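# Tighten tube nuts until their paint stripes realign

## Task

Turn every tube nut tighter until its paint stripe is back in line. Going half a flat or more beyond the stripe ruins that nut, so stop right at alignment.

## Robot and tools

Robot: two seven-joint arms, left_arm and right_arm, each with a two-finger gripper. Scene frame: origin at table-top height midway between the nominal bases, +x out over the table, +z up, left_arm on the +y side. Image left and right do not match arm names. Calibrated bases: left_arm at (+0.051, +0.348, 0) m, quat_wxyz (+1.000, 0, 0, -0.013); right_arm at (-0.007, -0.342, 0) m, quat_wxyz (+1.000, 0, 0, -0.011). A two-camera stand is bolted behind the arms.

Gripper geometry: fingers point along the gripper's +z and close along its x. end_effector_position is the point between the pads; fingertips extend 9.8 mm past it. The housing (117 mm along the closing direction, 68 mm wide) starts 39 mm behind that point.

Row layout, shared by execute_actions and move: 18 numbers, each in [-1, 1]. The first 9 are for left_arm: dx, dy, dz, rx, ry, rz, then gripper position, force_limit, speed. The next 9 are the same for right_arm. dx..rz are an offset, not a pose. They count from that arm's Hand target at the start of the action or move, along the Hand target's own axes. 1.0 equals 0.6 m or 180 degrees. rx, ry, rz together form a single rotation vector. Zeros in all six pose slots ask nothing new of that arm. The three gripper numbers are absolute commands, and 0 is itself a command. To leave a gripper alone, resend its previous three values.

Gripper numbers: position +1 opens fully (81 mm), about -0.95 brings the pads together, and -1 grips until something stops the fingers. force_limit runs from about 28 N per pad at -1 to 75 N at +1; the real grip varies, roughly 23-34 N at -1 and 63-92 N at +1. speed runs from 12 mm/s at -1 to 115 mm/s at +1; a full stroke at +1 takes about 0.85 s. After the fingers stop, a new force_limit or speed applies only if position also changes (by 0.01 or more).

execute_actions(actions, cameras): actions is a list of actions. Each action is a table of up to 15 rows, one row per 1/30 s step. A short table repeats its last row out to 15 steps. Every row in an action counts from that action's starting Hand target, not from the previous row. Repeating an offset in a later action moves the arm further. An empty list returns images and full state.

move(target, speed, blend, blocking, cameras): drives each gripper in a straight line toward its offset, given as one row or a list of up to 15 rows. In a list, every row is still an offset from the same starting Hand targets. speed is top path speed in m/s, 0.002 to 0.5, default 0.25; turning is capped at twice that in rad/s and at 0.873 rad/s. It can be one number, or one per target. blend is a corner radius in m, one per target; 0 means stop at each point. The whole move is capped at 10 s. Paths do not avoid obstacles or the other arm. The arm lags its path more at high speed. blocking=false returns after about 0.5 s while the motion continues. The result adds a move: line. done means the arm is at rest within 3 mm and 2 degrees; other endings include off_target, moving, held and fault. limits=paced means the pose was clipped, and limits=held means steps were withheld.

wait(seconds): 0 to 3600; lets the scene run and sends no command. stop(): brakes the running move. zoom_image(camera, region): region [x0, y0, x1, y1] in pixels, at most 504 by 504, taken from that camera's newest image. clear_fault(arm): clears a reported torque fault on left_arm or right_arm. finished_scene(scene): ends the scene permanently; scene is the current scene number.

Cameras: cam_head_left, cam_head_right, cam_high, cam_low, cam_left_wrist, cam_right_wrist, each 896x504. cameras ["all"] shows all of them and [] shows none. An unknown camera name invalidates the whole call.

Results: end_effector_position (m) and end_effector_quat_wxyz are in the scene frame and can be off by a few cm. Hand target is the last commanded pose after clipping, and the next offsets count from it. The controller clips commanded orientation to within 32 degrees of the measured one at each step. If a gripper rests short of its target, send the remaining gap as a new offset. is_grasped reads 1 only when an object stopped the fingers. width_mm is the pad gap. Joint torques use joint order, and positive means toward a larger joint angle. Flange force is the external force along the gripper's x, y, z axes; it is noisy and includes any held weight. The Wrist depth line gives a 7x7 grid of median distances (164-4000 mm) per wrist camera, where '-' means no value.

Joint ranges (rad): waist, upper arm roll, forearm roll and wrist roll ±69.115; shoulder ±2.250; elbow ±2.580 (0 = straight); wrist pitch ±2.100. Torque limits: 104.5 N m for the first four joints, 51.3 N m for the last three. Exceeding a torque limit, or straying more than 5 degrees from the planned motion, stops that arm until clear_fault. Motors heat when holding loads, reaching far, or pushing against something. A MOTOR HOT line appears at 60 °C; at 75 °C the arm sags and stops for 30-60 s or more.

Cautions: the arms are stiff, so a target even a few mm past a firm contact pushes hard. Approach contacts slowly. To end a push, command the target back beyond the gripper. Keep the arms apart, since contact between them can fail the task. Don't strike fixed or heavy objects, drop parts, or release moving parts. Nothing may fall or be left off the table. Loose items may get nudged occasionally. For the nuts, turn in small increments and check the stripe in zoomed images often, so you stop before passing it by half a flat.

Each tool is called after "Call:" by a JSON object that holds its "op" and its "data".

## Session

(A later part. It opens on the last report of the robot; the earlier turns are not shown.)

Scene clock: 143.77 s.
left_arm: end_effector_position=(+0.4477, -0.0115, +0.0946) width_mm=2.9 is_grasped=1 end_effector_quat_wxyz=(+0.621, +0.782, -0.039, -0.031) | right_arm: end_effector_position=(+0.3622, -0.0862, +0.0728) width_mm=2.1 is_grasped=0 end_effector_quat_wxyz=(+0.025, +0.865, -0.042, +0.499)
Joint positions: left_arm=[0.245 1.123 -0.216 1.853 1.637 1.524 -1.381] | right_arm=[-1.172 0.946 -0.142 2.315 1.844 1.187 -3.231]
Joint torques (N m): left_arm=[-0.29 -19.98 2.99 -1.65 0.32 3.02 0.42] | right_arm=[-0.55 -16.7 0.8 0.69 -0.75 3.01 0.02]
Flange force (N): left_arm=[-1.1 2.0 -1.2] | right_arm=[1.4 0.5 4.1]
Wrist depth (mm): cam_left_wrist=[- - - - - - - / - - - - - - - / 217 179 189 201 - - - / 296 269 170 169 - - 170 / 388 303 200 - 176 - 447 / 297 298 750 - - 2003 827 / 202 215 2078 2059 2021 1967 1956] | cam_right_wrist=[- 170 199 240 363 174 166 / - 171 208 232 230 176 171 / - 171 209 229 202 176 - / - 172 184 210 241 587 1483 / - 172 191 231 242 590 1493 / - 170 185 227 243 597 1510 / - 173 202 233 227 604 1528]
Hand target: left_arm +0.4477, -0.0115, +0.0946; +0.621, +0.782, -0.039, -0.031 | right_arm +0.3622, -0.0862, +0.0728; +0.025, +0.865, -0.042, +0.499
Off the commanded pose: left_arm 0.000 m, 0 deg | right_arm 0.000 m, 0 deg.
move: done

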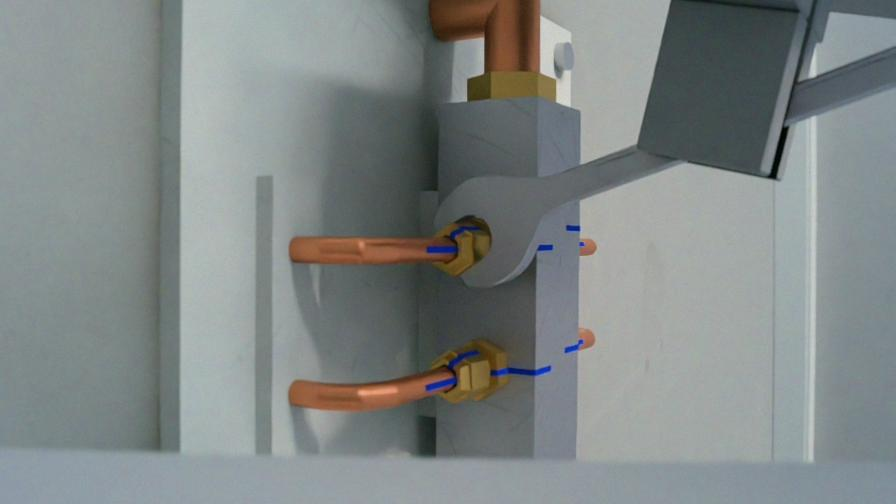

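Call:
{"op": "move", "data": {"target": [0,-0.0037,0.0034,0,0,0,-1,0.5,-0.3,0,0,0,0,0,0,-0.9,0,0], "speed": 0.02, "cameras": ["cam_right_wrist"]}}

Call:
{"op": "zoom_image", "data": {"camera": "cam_right_wrist", "region": [430, 170, 580, 300]}}

Scene clock: 144.53 s.
left_arm: end_effector_position=(+0.4476, -0.0129, +0.0921) width_mm=2.9 is_grasped=1 end_effector_quat_wxyz=(+0.621, +0.782, -0.039, -0.031) | right_arm: end_effector_position=(+0.3622, -0.0862, +0.0728) width_mm=2.1 is_grasped=0 end_effector_quat_wxyz=(+0.025, +0.865, -0.042, +0.499)
Joint positions: left_arm=[0.247 1.129 -0.214 1.85 1.641 1.522 -1.384] | right_arm=[-1.172 0.946 -0.142 2.315 1.844 1.187 -3.231]
Joint torques (N m): left_arm=[2.79 -12.48 2.21 -2.28 0.76 -1.85 0.13] | right_arm=[-0.59 -16.73 0.8 0.69 -0.74 3.01 0.03]
Flange force (N): left_arm=[-5.3 17.9 -15.8] | right_arm=[1.3 0.5 4.2]
Wrist depth (mm): cam_left_wrist=[- - - - - - - / - - - - - - - / 210 173 196 195 - - - / 295 236 168 - - - - / 377 302 198 - - - 197 / 301 298 732 - 205 2040 827 / 200 225 2078 2072 2040 1997 1967] | cam_right_wrist=[- 170 199 239 363 174 170 / - 171 208 232 230 176 173 / - 171 209 229 204 176 - / - 172 184 210 242 586 1490 / - 172 192 231 242 591 1500 / - 170 185 227 244 598 1507 / - 173 202 233 228 603 1517]
Hand target: left_arm +0.4476, -0.0130, +0.0920; +0.621, +0.782, -0.039, -0.031 | right_arm +0.3622, -0.0862, +0.0728; +0.025, +0.865, -0.042, +0.499
Off the commanded pose: left_arm 0.000 m, 0 deg | right_arm 0.000 m, 0 deg.
move: done

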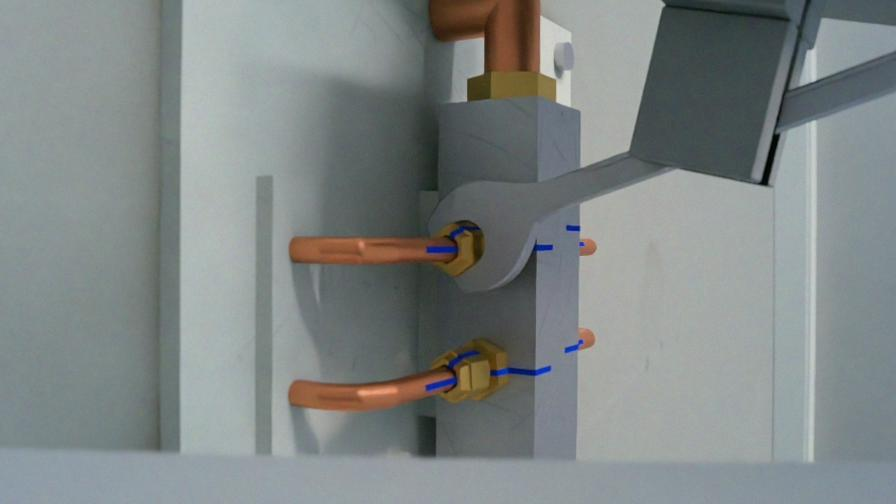

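Scaled by 3.360 from the camera's image (finer frame: 1280x720).

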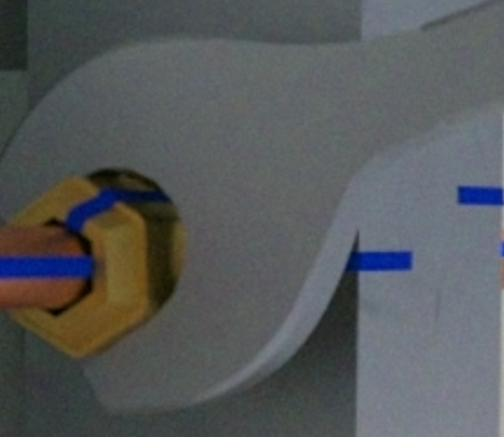

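Call:
{"op": "move", "data": {"target": [0,0.0106,0.0182,0.0556,0,0,-0.97,1,-0.3,0,0,0,0,0,0,-0.9,0,0], "speed": 0.05, "cameras": ["cam_right_wrist"]}}

Call:
{"op": "zoom_image", "data": {"camera": "cam_right_wrist", "region": [430, 170, 580, 300]}}

Scene clock: 148.03 s.
left_arm: end_effector_position=(+0.4464, -0.0250, +0.0957) width_mm=2.8 is_grasped=1 end_effector_quat_wxyz=(+0.551, +0.833, -0.042, -0.028) | right_arm: end_effector_position=(+0.3622, -0.0862, +0.0728) width_mm=2.1 is_grasped=0 end_effector_quat_wxyz=(+0.025, +0.865, -0.042, +0.499)
Joint positions: left_arm=[0.348 1.011 -0.271 1.879 1.638 1.371 -1.268] | right_arm=[-1.172 0.946 -0.142 2.315 1.844 1.187 -3.231]
Joint torques (N m): left_arm=[8.78 -7.77 6.31 -3.99 1.19 -2.75 -0.04] | right_arm=[-0.56 -16.73 0.78 0.7 -0.75 3.01 0.01]
Flange force (N): left_arm=[-8.3 19.1 -38.1] | right_arm=[1.3 0.5 4.2]
Wrist depth (mm): cam_left_wrist=[- - - - - - - / - - 166 172 - - - / 205 175 185 187 - - 183 / 238 205 194 - - - 201 / 287 291 196 - - - 196 / 317 298 369 366 189 384 378 / 195 291 491 540 526 520 567] | cam_right_wrist=[- 170 199 239 364 - - / - 171 208 232 234 174 168 / - 171 209 229 223 176 168 / - 171 184 210 224 586 - / - 172 192 231 243 593 1507 / - 170 185 227 244 597 1510 / - 172 202 233 228 603 1528]
Hand target: left_arm +0.4464, -0.0250, +0.0958; +0.551, +0.833, -0.042, -0.028 | right_arm +0.3622, -0.0862, +0.0728; +0.025, +0.865, -0.042, +0.499
Off the commanded pose: left_arm 0.000 m, 0 deg | right_arm 0.000 m, 0 deg.
move: done

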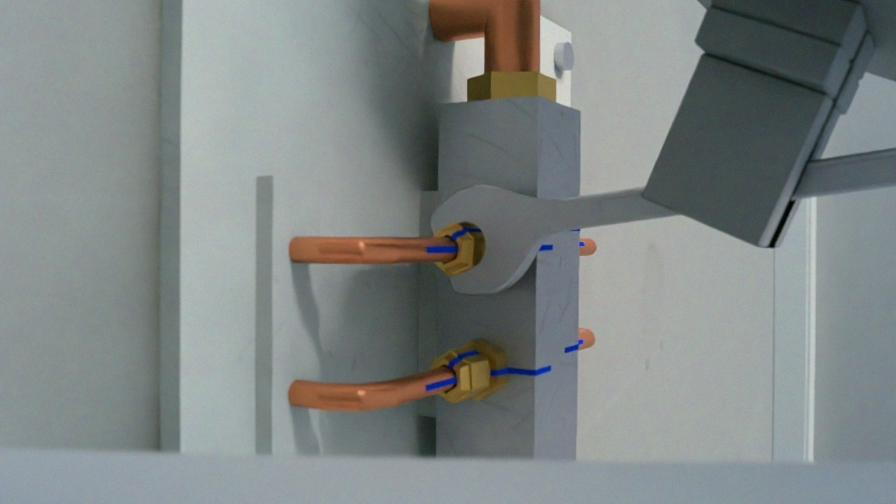

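Scaled by 3.360 from the camera's image (finer frame: 1280x720).

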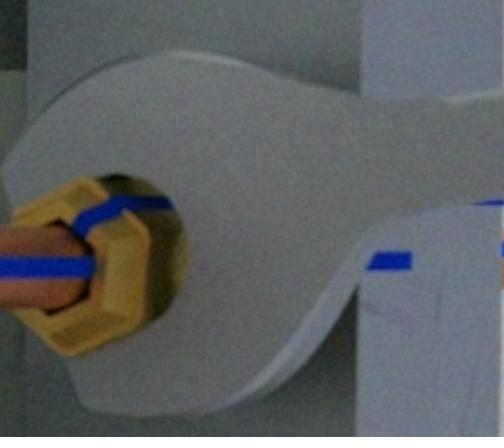

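Call:
{"op": "move", "data": {"target": [-0.0005,0.0110,0.0183,0.0556,0,0,-0.97,1,-0.3,0,0,0,0,0,0,-0.9,0,0], "speed": 0.05, "cameras": ["cam_right_wrist"]}}

Call:
{"op": "zoom_image", "data": {"camera": "cam_right_wrist", "region": [430, 170, 580, 300]}}

Scene clock: 150.80 s.
left_arm: end_effector_position=(+0.4448, -0.0376, +0.0975) width_mm=2.8 is_grasped=1 end_effector_quat_wxyz=(+0.476, +0.878, -0.044, -0.024) | right_arm: end_effector_position=(+0.3622, -0.0862, +0.0728) width_mm=2.2 is_grasped=0 end_effector_quat_wxyz=(+0.025, +0.865, -0.042, +0.499)
Joint positions: left_arm=[0.466 0.912 -0.328 1.874 1.598 1.21 -1.116] | right_arm=[-1.172 0.946 -0.142 2.315 1.844 1.187 -3.231]
Joint torques (N m): left_arm=[16.91 -3.58 13.66 -5.46 1.51 -0.79 -0.13] | right_arm=[-0.52 -16.72 0.8 0.69 -0.75 3.01 0]
Flange force (N): left_arm=[-7.8 10.2 -61.6] | right_arm=[1.3 0.4 4.1]
Wrist depth (mm): cam_left_wrist=[- - - - - - - / 172 168 170 170 - - - / 193 177 183 185 - - 182 / 225 199 188 167 - - 194 / 251 236 194 - - - 211 / 285 283 278 276 176 271 284 / 286 292 338 336 204 348 346] | cam_right_wrist=[- 170 199 239 364 - - / - 171 208 232 239 - - / - 171 209 229 223 172 168 / - 171 183 210 202 174 168 / - 172 192 231 242 591 1503 / - 170 185 227 244 598 1517 / - 172 202 233 228 603 1521]
Hand target: left_arm +0.4448, -0.0376, +0.0975; +0.476, +0.878, -0.044, -0.024 | right_arm +0.3622, -0.0862, +0.0728; +0.025, +0.865, -0.042, +0.499
Off the commanded pose: left_arm 0.000 m, 0 deg | right_arm 0.000 m, 0 deg.
move: done

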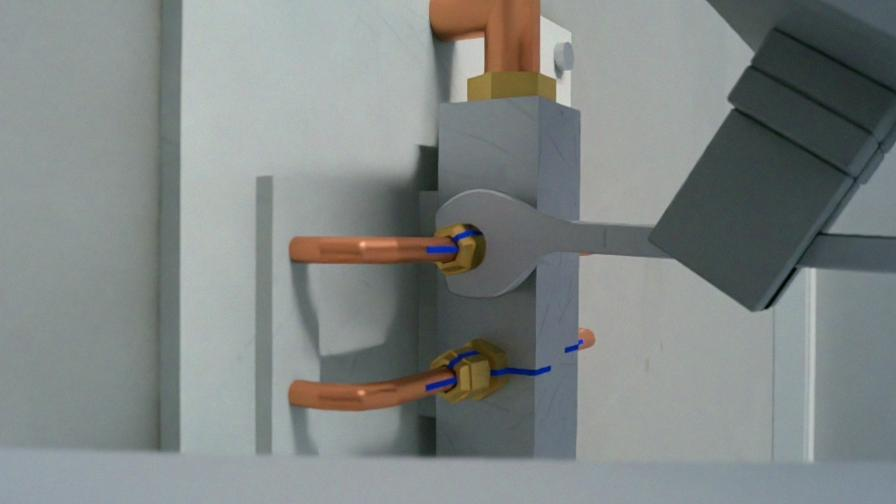

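Scaled by 3.360 from the camera's image (finer frame: 1280x720).

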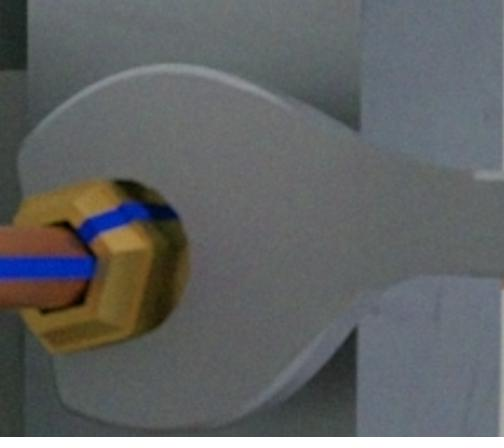

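Call:
{"op": "move", "data": {"target": [-0.0005,0.0115,0.0180,0.0556,0,0,-0.97,1,-0.3,0,0,0,0,0,0,-0.9,0,0], "speed": 0.05, "cameras": ["cam_right_wrist","cam_left_wrist"]}}

Call:
{"op": "zoom_image", "data": {"camera": "cam_right_wrist", "region": [430, 170, 580, 300]}}

Scene clock: 153.50 s.
left_arm: end_effector_position=(+0.4432, -0.0503, +0.0974) width_mm=2.8 is_grasped=1 end_effector_quat_wxyz=(+0.398, +0.916, -0.046, -0.020) | right_arm: end_effector_position=(+0.3622, -0.0862, +0.0728) width_mm=2.1 is_grasped=0 end_effector_quat_wxyz=(+0.025, +0.865, -0.042, +0.499)
Joint positions: left_arm=[0.597 0.842 -0.384 1.833 1.504 1.057 -0.916] | right_arm=[-1.172 0.946 -0.142 2.315 1.844 1.187 -3.231]
Joint torques (N m): left_arm=[23.98 -1.55 21.32 -8.49 3.36 2.66 -0.24] | right_arm=[-0.55 -16.7 0.79 0.69 -0.74 3 0.02]
Flange force (N): left_arm=[-8.1 -6.9 -78.4] | right_arm=[1.4 0.5 4.1]
Wrist depth (mm): cam_left_wrist=[- - - - - - - / 175 171 171 170 - - 169 / 191 178 181 184 - - 183 / 208 194 186 192 - - 191 / 229 218 214 - - 214 211 / 254 246 240 247 174 186 243 / 278 280 262 262 190 266 286] | cam_right_wrist=[- 170 199 239 233 - - / - 171 208 232 235 - - / - 171 209 229 240 - - / - 171 184 210 202 174 168 / - 172 192 231 225 174 168 / - 170 185 227 226 593 - / - 173 202 233 227 601 1524]
Hand target: left_arm +0.4432, -0.0503, +0.0974; +0.398, +0.916, -0.046, -0.020 | right_arm +0.3622, -0.0862, +0.0728; +0.025, +0.865, -0.042, +0.499
Off the commanded pose: left_arm 0.000 m, 0 deg | right_arm 0.000 m, 0 deg.
move: done
Images, in order (width x height): cam_left_wrist 896x504, cam_right_wrist 896x504.

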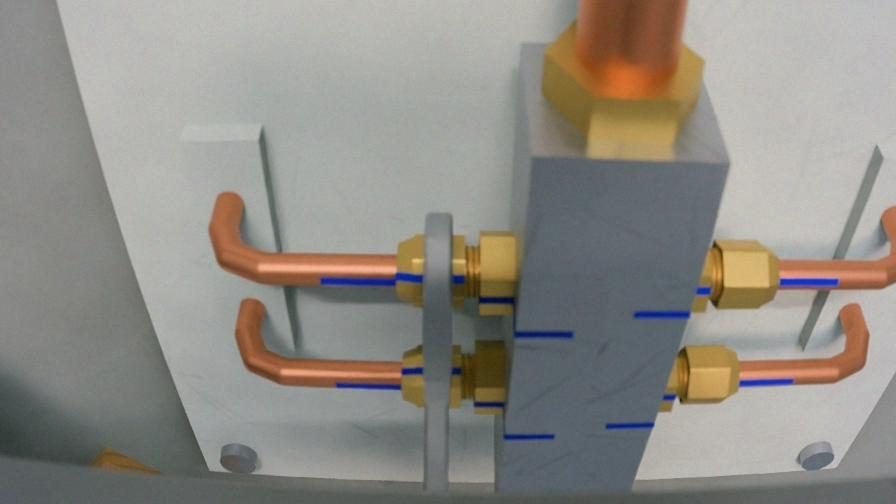

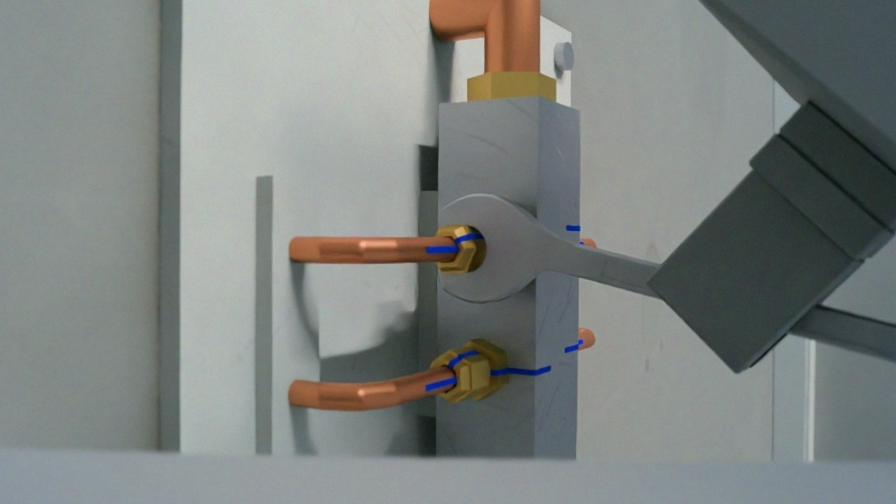

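Scaled by 3.360 from the camera's image (finer frame: 1280x720).

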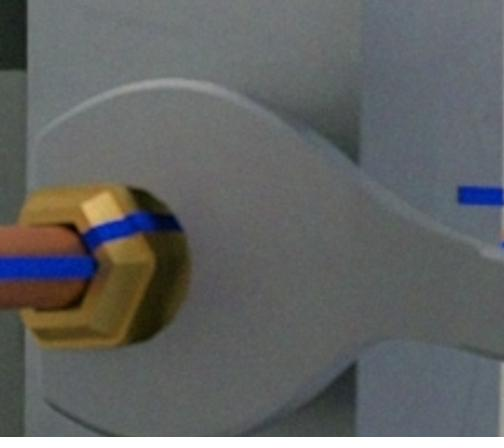

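Call:
{"op": "move", "data": {"target": [-0.0005,0.0120,0.0177,0.0556,0,0,-0.97,1,-0.3,0,0,0,0,0,0,-0.9,0,0], "speed": 0.05, "cameras": ["cam_right_wrist"]}}

Call:
{"op": "zoom_image", "data": {"camera": "cam_right_wrist", "region": [430, 170, 580, 300]}}

Scene clock: 156.13 s.
left_arm: end_effector_position=(+0.4417, -0.0628, +0.0954) width_mm=2.8 is_grasped=1 end_effector_quat_wxyz=(+0.316, +0.947, -0.047, -0.016) | right_arm: end_effector_position=(+0.3622, -0.0862, +0.0728) width_mm=2.1 is_grasped=0 end_effector_quat_wxyz=(+0.025, +0.865, -0.042, +0.499)
Joint positions: left_arm=[0.738 0.81 -0.452 1.759 1.35 0.944 -0.663] | right_arm=[-1.172 0.946 -0.142 2.315 1.844 1.187 -3.231]
Joint torques (N m): left_arm=[31.32 -2.54 29.43 -13.72 7.52 5.88 -0.16] | right_arm=[-0.56 -16.67 0.77 0.7 -0.73 3.02 0.03]
Flange force (N): left_arm=[-7.9 -32.4 -87.9] | right_arm=[1.5 0.4 4.1]
Wrist depth (mm): cam_left_wrist=[171 166 168 168 - - 167 / 178 175 175 175 - 172 174 / 191 183 183 185 - - 184 / 203 192 185 168 - - 190 / 220 207 207 - - 209 205 / 235 222 214 - 168 185 209 / 254 243 239 238 181 237 240] | cam_right_wrist=[- 170 199 239 366 - - / - 171 208 232 230 - - / - 171 209 229 223 - - / - 171 183 210 205 174 - / - 172 192 231 224 174 168 / - 170 185 227 226 174 172 / - 173 203 233 227 537 -]
Hand target: left_arm +0.4417, -0.0629, +0.0954; +0.316, +0.947, -0.047, -0.016 | right_arm +0.3622, -0.0862, +0.0728; +0.025, +0.865, -0.042, +0.499
Off the commanded pose: left_arm 0.000 m, 0 deg | right_arm 0.000 m, 0 deg.
move: done

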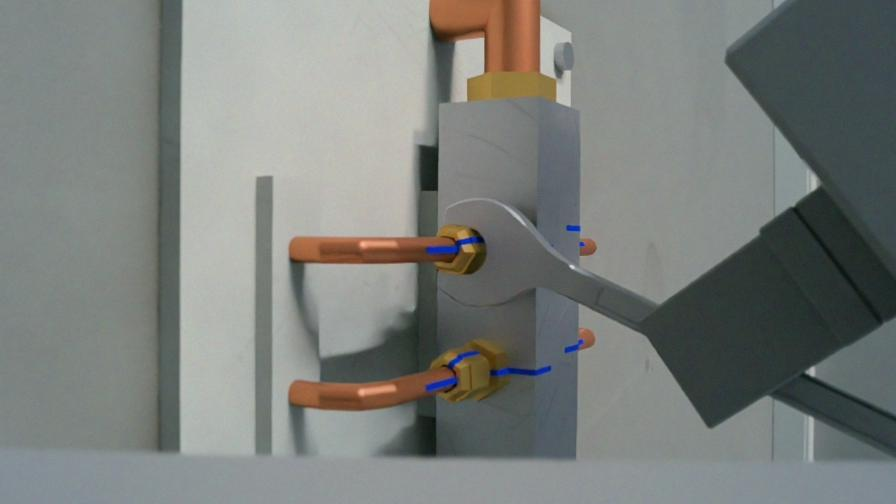

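Scaled by 3.360 from the camera's image (finer frame: 1280x720).

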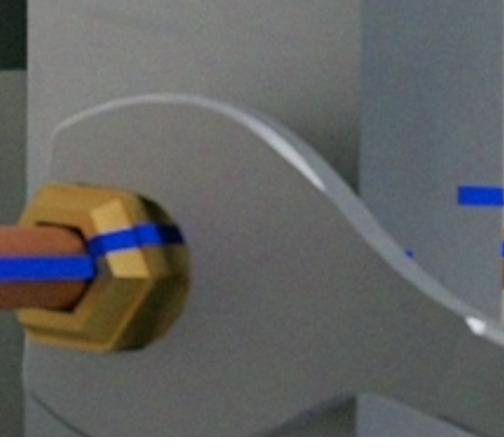

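Call:
{"op": "move", "data": {"target": [-0.0005,0.0110,0.0183,0.0556,0,0,-0.97,1,-0.3,0,0,0,0,0,0,-0.9,0,0], "speed": 0.05, "cameras": ["cam_right_wrist"]}}

Call:
{"op": "zoom_image", "data": {"camera": "cam_right_wrist", "region": [430, 170, 580, 300]}}

Scene clock: 158.87 s.
left_arm: end_effector_position=(+0.4402, -0.0746, +0.0906) width_mm=2.8 is_grasped=1 end_effector_quat_wxyz=(+0.232, +0.971, -0.049, -0.012) | right_arm: end_effector_position=(+0.3622, -0.0862, +0.0728) width_mm=2.1 is_grasped=0 end_effector_quat_wxyz=(+0.025, +0.865, -0.042, +0.499)
Joint positions: left_arm=[0.884 0.823 -0.542 1.654 1.157 0.905 -0.378] | right_arm=[-1.172 0.946 -0.142 2.315 1.844 1.187 -3.231]
Joint torques (N m): left_arm=[37.01 -0.01 35.71 -19.46 12.61 4.28 -0.38] | right_arm=[-0.56 -16.72 0.82 0.69 -0.73 3 0.04]
Flange force (N): left_arm=[-10.1 -55.3 -98.9] | right_arm=[1.2 0.5 4.1]
Wrist depth (mm): cam_left_wrist=[175 173 173 174 - 171 171 / 185 179 179 179 - 177 179 / 192 183 185 186 - - 186 / 199 190 185 190 - - 190 / 210 199 200 - - 202 198 / 220 212 205 177 - 180 196 / 228 222 217 218 171 218 220] | cam_right_wrist=[- 170 199 239 365 575 1467 / - 171 208 232 239 520 - / - 171 209 229 223 - - / - 171 183 210 241 - - / - 172 192 231 202 174 - / - 170 185 227 226 174 168 / - 173 202 233 227 176 175]
Hand target: left_arm +0.4402, -0.0746, +0.0906; +0.232, +0.971, -0.049, -0.012 | right_arm +0.3622, -0.0862, +0.0728; +0.025, +0.865, -0.042, +0.499
Off the commanded pose: left_arm 0.000 m, 0 deg | right_arm 0.000 m, 0 deg.
move: done

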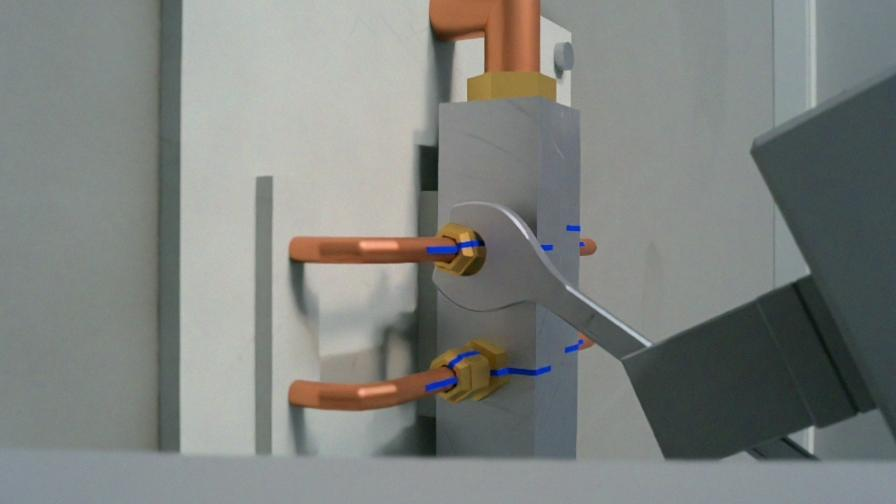

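Scaled by 3.360 from the camera's image (finer frame: 1280x720).

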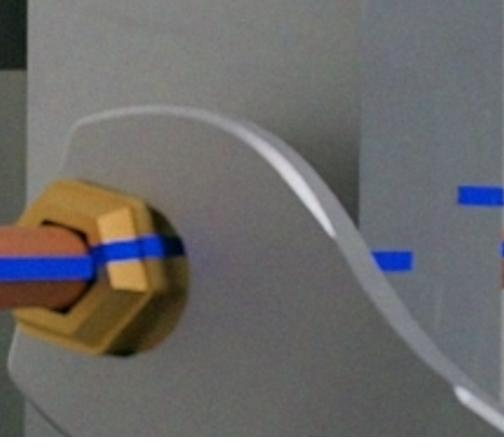

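Call:
{"op": "move", "data": {"target": [-0.0005,0.0083,0.0149,0.0444,0,0,-0.97,1,-0.3,0,0,0,0,0,0,-0.9,0,0], "speed": 0.05, "cameras": ["cam_right_wrist"]}}

Call:
{"op": "zoom_image", "data": {"camera": "cam_right_wrist", "region": [430, 170, 580, 300]}}

Scene clock: 161.03 s.
left_arm: end_effector_position=(+0.4391, -0.0830, +0.0849) width_mm=2.7 is_grasped=1 end_effector_quat_wxyz=(+0.164, +0.985, -0.049, -0.009) | right_arm: end_effector_position=(+0.3622, -0.0862, +0.0728) width_mm=2.1 is_grasped=0 end_effector_quat_wxyz=(+0.025, +0.865, -0.042, +0.499)
Joint positions: left_arm=[0.993 0.865 -0.626 1.553 1.008 0.932 -0.159] | right_arm=[-1.172 0.946 -0.142 2.315 1.844 1.187 -3.231]
Joint torques (N m): left_arm=[38.2 -2.77 35.9 -20.11 14.46 3.04 0.12] | right_arm=[-0.6 -16.71 0.81 0.68 -0.77 3.01 0]
Flange force (N): left_arm=[-3.1 -68.0 -83.6] | right_arm=[1.4 0.6 4.3]
Wrist depth (mm): cam_left_wrist=[182 177 178 177 - 177 176 / 187 182 182 182 - 182 182 / 192 185 185 187 - - 187 / 197 188 184 189 - 189 189 / 204 195 196 - - 197 195 / 210 201 200 176 - 176 197 / 216 209 208 207 - 177 208] | cam_right_wrist=[- 170 199 239 365 575 1445 / - 171 208 232 239 580 1460 / - 171 209 229 223 582 1464 / - 171 184 210 241 - - / - 172 192 231 202 - - / - 170 185 227 224 176 - / - 173 202 233 227 176 -]
Hand target: left_arm +0.4390, -0.0831, +0.0849; +0.164, +0.985, -0.049, -0.009 | right_arm +0.3622, -0.0862, +0.0728; +0.025, +0.865, -0.042, +0.499
Off the commanded pose: left_arm 0.000 m, 0 deg | right_arm 0.000 m, 0 deg.
move: done

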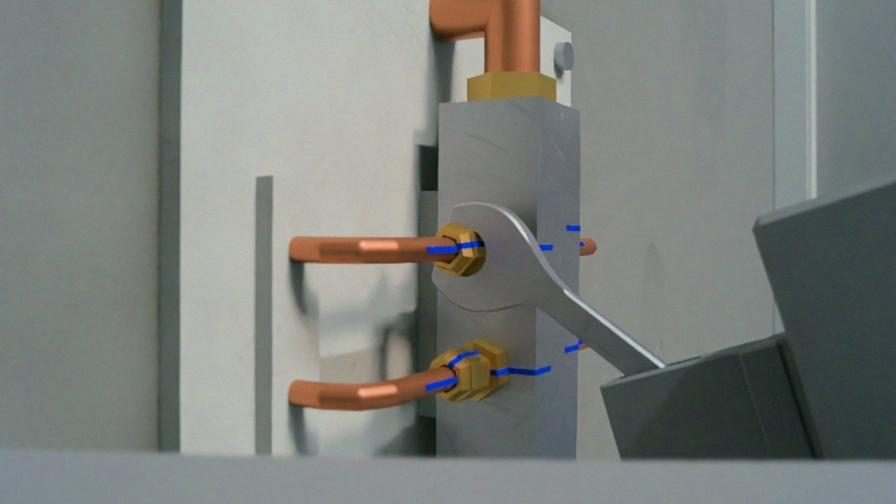

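Scaled by 3.360 from the camera's image (finer frame: 1280x720).

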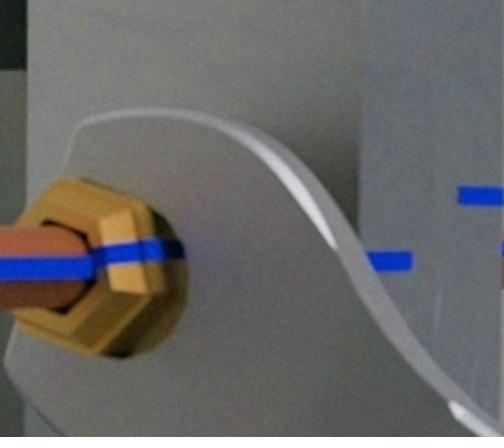

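Call:
{"op": "move", "data": {"target": [0,-0.0015,-0.0035,0,0,0,-0.97,1,-0.3,0,0,0,0,0,0,-0.9,0,0], "speed": 0.05, "cameras": ["cam_right_wrist"]}}

Call:
{"op": "zoom_image", "data": {"camera": "cam_right_wrist", "region": [430, 170, 680, 400]}}

Scene clock: 162.73 s.
left_arm: end_effector_position=(+0.4391, -0.0816, +0.0865) width_mm=2.7 is_grasped=1 end_effector_quat_wxyz=(+0.164, +0.985, -0.049, -0.009) | right_arm: end_effector_position=(+0.3622, -0.0862, +0.0728) width_mm=2.1 is_grasped=0 end_effector_quat_wxyz=(+0.025, +0.865, -0.042, +0.499)
Joint positions: left_arm=[0.993 0.862 -0.628 1.555 1.006 0.935 -0.16] | right_arm=[-1.172 0.946 -0.142 2.315 1.844 1.187 -3.231]
Joint torques (N m): left_arm=[27.51 -23.24 23.24 -13.84 9.44 8.11 0.92] | right_arm=[-0.55 -16.73 0.81 0.75 -0.74 3.02 0.03]
Flange force (N): left_arm=[15.3 -46.7 -21.5] | right_arm=[1.3 0.3 4.2]
Wrist depth (mm): cam_left_wrist=[183 178 178 178 - 176 176 / 187 183 182 182 - 182 182 / 192 185 186 187 - - 187 / 198 190 190 189 - - 189 / 204 195 196 - - 197 196 / 210 203 200 177 - 174 198 / 217 209 208 208 - 176 208] | cam_right_wrist=[- 170 199 239 364 574 1441 / - 171 208 232 240 580 1467 / - 171 209 229 223 582 1477 / - 172 184 210 241 - - / - 172 192 231 202 - - / - 170 185 227 224 175 - / - 172 202 233 227 175 -]
Hand target: left_arm +0.4392, -0.0815, +0.0866; +0.164, +0.985, -0.049, -0.009 | right_arm +0.3622, -0.0862, +0.0728; +0.025, +0.865, -0.042, +0.499
Off the commanded pose: left_arm 0.000 m, 0 deg | right_arm 0.000 m, 0 deg.
move: done

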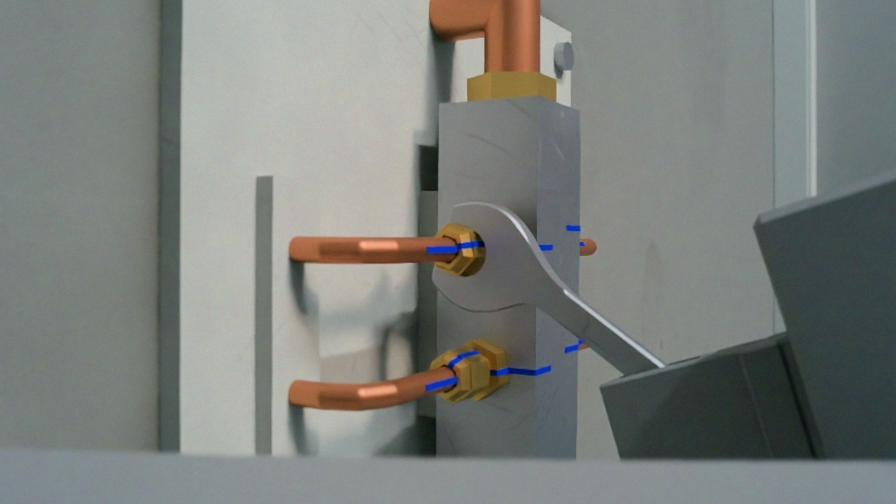

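Scaled by 2.016 from the camera's image (finer frame: 1280x720).

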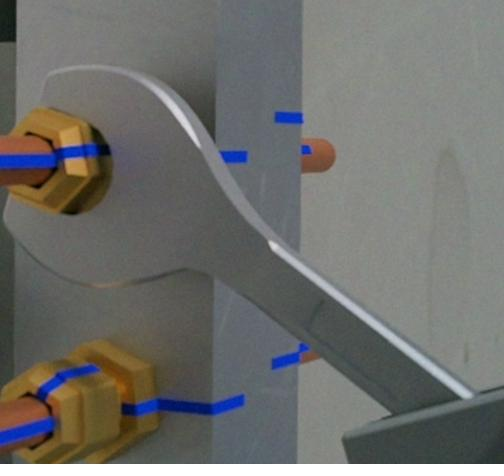

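Call:
{"op": "move", "data": {"target": [0,0,0,0,0,0,0,1,0,0,0,0,0,0,0,-0.9,0,0], "cameras": ["cam_right_wrist"]}}

Call:
{"op": "move", "data": {"target": [[0,-0.0167,-0.1,0,0,0,0,1,0,0,0,0,0,0,0,-0.9,0,0],[0,-0.0285,-0.1017,-0.2222,0,0,0,1,0,0,0,0,0,0,0,-0.9,0,0]], "speed": 0.12, "cameras": ["cam_right_wrist","cam_left_wrist","cam_head_left"]}}

Scene clock: 167.00 s.
left_arm: end_effector_position=(+0.4392, -0.0816, +0.0866) width_mm=39.5 is_grasped=0 end_effector_quat_wxyz=(+0.164, +0.985, -0.049, -0.009) | right_arm: end_effector_position=(+0.3622, -0.0862, +0.0728) width_mm=2.1 is_grasped=0 end_effector_quat_wxyz=(+0.025, +0.865, -0.042, +0.499)
Joint positions: left_arm=[0.993 0.862 -0.628 1.555 1.006 0.935 -0.16] | right_arm=[-1.172 0.946 -0.142 2.315 1.844 1.187 -3.231]
Joint torques (N m): left_arm=[21.68 -16.02 18.05 -14.87 7.47 2.59 0.3] | right_arm=[-0.52 -16.68 0.79 0.71 -0.73 3.01 0.02]
Flange force (N): left_arm=[1.0 -40.6 -35.5] | right_arm=[1.4 0.4 4.0]
Wrist depth (mm): cam_left_wrist=[184 178 178 179 - 177 177 / 188 183 183 183 - - 182 / 193 185 187 188 - - 187 / 200 192 185 168 - - 190 / 204 197 197 - - 198 196 / 211 203 196 176 - 173 199 / 217 210 209 210 166 208 209] | cam_right_wrist=[- 170 199 240 365 573 1454 / - 171 208 232 239 579 1457 / - 171 209 230 223 582 1480 / - 172 183 210 241 526 - / - 172 192 231 202 - - / - 170 185 227 224 - - / - 172 202 233 224 - -]
Hand target: left_arm +0.4392, -0.0816, +0.0866; +0.164, +0.985, -0.049, -0.009 | right_arm +0.3622, -0.0862, +0.0728; +0.025, +0.865, -0.042, +0.499
Off the commanded pose: left_arm 0.000 m, 0 deg | right_arm 0.000 m, 0 deg.
move: done

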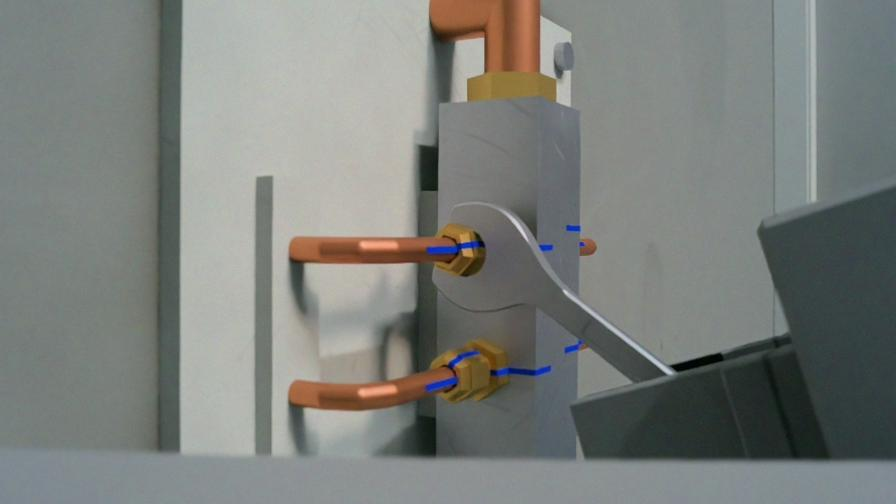

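Scene clock: 170.93 s.
left_arm: end_effector_position=(+0.4428, -0.0458, +0.1388) width_mm=39.5 is_grasped=0 end_effector_quat_wxyz=(+0.491, +0.870, -0.043, -0.025) | right_arm: end_effector_position=(+0.3622, -0.0862, +0.0728) width_mm=2.1 is_grasped=0 end_effector_quat_wxyz=(+0.025, +0.865, -0.042, +0.499)
Joint positions: left_arm=[0.491 0.84 -0.354 1.878 1.58 1.247 -1.047] | right_arm=[-1.172 0.946 -0.142 2.315 1.844 1.187 -3.231]
Joint torques (N m): left_arm=[-0.18 -19.92 1.71 -4.3 1.05 2.6 0.42] | right_arm=[-0.56 -16.71 0.83 0.72 -0.74 3.01 0.01]
Flange force (N): left_arm=[-1.0 0.4 -1.2] | right_arm=[1.4 0.4 4.1]
Wrist depth (mm): cam_left_wrist=[212 202 195 195 - - 196 / 235 231 224 175 172 176 212 / 258 257 207 201 188 201 240 / 300 294 279 276 209 283 283 / 196 304 336 335 333 343 340 / 189 212 383 381 394 393 406 / 199 287 492 464 485 484 505] | cam_right_wrist=[- 170 199 239 365 577 - / - 171 208 232 239 580 - / - 171 209 229 223 587 - / - 172 183 210 241 585 - / - 172 192 231 201 531 - / - 170 185 227 226 481 - / - 172 202 233 227 601 174]
Hand target: left_arm +0.4428, -0.0458, +0.1388; +0.491, +0.870, -0.043, -0.025 | right_arm +0.3622, -0.0862, +0.0728; +0.025, +0.865, -0.042, +0.499
Off the commanded pose: left_arm 0.000 m, 0 deg | right_arm 0.000 m, 0 deg.
move: done
Images, in order (width x height): cam_head_left 896x504, cam_left_wrist 896x504, cam_right_wrist 896x504.

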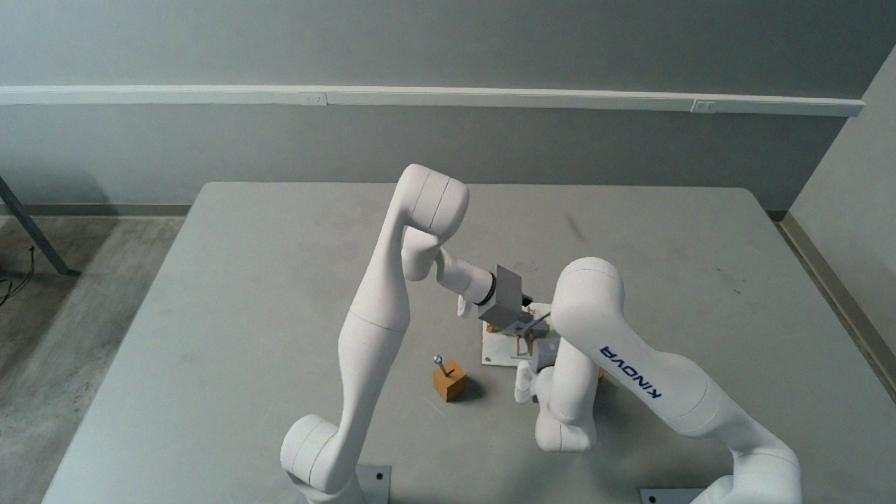

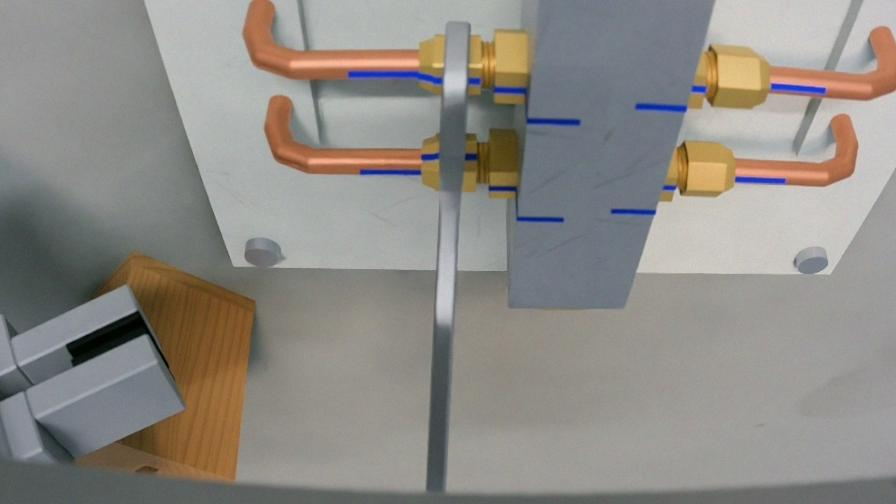

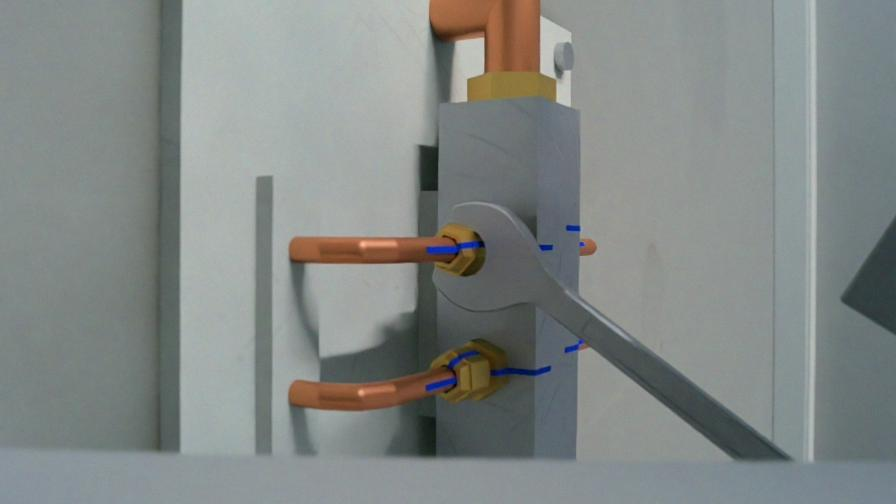

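Call:
{"op": "move", "data": {"target": [-0.003,0,0.1,0,0,0,0,1,0,0,0,0,0,0,0,-0.9,0,0], "speed": 0.08, "cameras": ["cam_right_wrist","cam_left_wrist"]}}

Call:
{"op": "zoom_image", "data": {"camera": "cam_right_wrist", "region": [540, 200, 896, 460]}}

Scene clock: 172.47 s.
left_arm: end_effector_position=(+0.4359, -0.0967, +0.1078) width_mm=39.5 is_grasped=0 end_effector_quat_wxyz=(+0.491, +0.870, -0.043, -0.025) | right_arm: end_effector_position=(+0.3622, -0.0862, +0.0728) width_mm=2.1 is_grasped=0 end_effector_quat_wxyz=(+0.025, +0.865, -0.042, +0.499)
Joint positions: left_arm=[0.568 0.917 -0.305 1.831 1.69 1.176 -1.058] | right_arm=[-1.172 0.946 -0.142 2.315 1.844 1.187 -3.231]
Joint torques (N m): left_arm=[-0.19 -21.04 1.94 -4.46 1.03 2.61 0.37] | right_arm=[-0.54 -16.68 0.77 0.75 -0.74 3.02 0.03]
Flange force (N): left_arm=[-1.1 0.4 -1.2] | right_arm=[1.4 0.3 4.2]
Wrist depth (mm): cam_left_wrist=[- - 166 - - - - / 191 181 175 - - - - / 210 204 203 209 - - - / 236 239 225 224 - - 220 / 241 256 276 275 170 282 268 / - 244 317 314 311 324 321 / - 233 370 387 382 400 399] | cam_right_wrist=[- 170 199 239 365 467 - / - 171 208 232 239 - - / - 171 209 229 223 - - / - 172 183 210 223 - - / - 172 192 231 201 - - / - 170 185 227 226 186 - / - 172 202 234 227 - -]
Hand target: left_arm +0.4359, -0.0967, +0.1078; +0.491, +0.870, -0.043, -0.025 | right_arm +0.3622, -0.0862, +0.0728; +0.025, +0.865, -0.042, +0.499
Off the commanded pose: left_arm 0.000 m, 0 deg | right_arm 0.000 m, 0 deg.
move: done
Images, in order (width x height): cam_left_wrist 896x504, cam_right_wrist 896x504.

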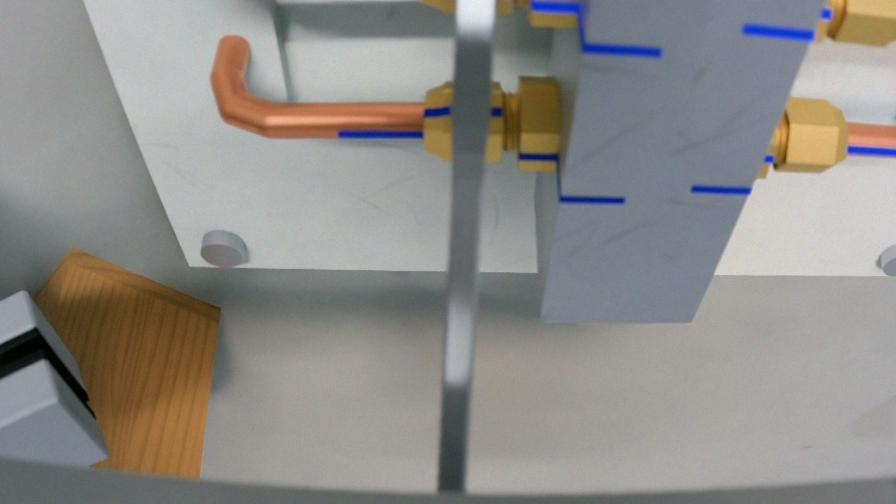

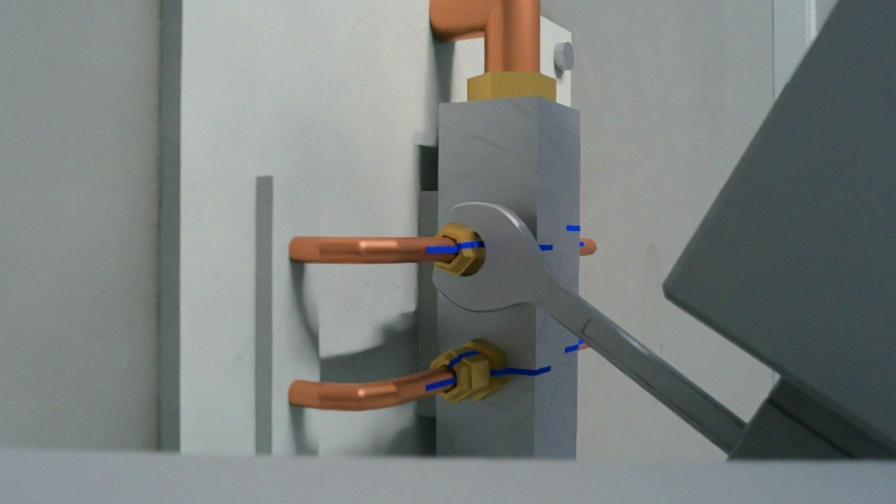

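Scaled by 1.416 from the camera's image (finer frame: 1280x720).

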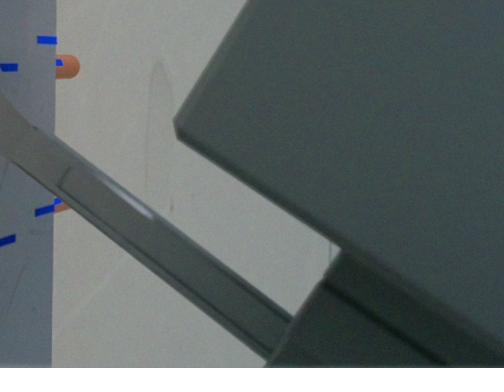

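Call:
{"op": "move", "data": {"target": [0,0,0,0,0,0,-1,1,1,0,0,0,0,0,0,-0.9,0,0], "cameras": ["cam_right_wrist","cam_left_wrist"]}}

Scene clock: 173.40 s.
left_arm: end_effector_position=(+0.4359, -0.0968, +0.1078) width_mm=2.5 is_grasped=1 end_effector_quat_wxyz=(+0.491, +0.870, -0.043, -0.025) | right_arm: end_effector_position=(+0.3622, -0.0862, +0.0728) width_mm=2.1 is_grasped=0 end_effector_quat_wxyz=(+0.025, +0.865, -0.042, +0.499)
Joint positions: left_arm=[0.569 0.917 -0.305 1.831 1.69 1.176 -1.058] | right_arm=[-1.172 0.946 -0.142 2.315 1.844 1.187 -3.231]
Joint torques (N m): left_arm=[-0.08 -20.81 2 -4.16 0.94 2.66 0.45] | right_arm=[-0.56 -16.72 0.78 0.72 -0.74 3 0.01]
Flange force (N): left_arm=[-0.5 0.6 -1.2] | right_arm=[1.3 0.4 4.2]
Wrist depth (mm): cam_left_wrist=[- - - - - - - / 191 181 - - - - - / 210 204 203 203 - - - / 236 239 225 224 - - 220 / 241 256 276 275 171 282 269 / - 244 331 313 312 324 320 / - 233 370 386 382 400 398] | cam_right_wrist=[- 170 199 240 364 468 - / - 171 208 232 239 - - / - 171 209 229 223 - - / - 171 184 209 223 - - / - 172 192 231 196 - - / - 170 185 227 226 184 - / - 173 202 233 227 168 -]
Hand target: left_arm +0.4359, -0.0967, +0.1078; +0.491, +0.870, -0.043, -0.025 | right_arm +0.3622, -0.0862, +0.0728; +0.025, +0.865, -0.042, +0.499
Off the commanded pose: left_arm 0.000 m, 0 deg | right_arm 0.000 m, 0 deg.
move: done
Images, in order (width x height): cam_left_wrist 896x504, cam_right_wrist 896x504.

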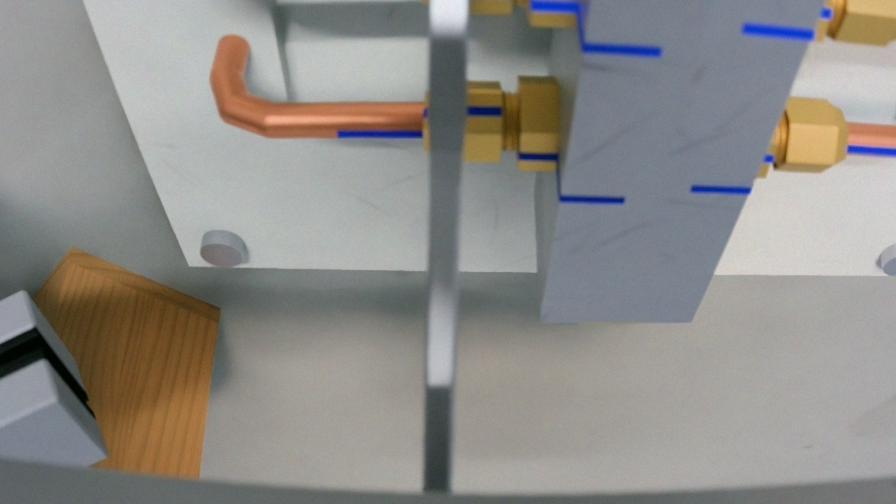

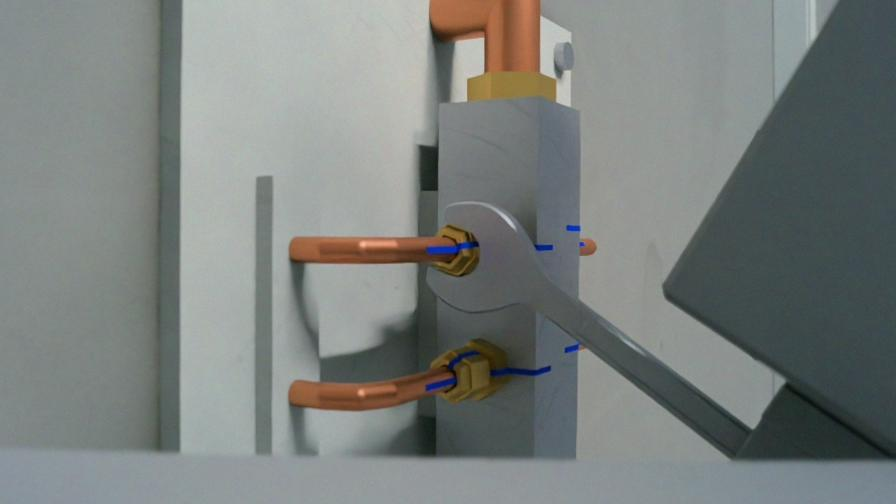

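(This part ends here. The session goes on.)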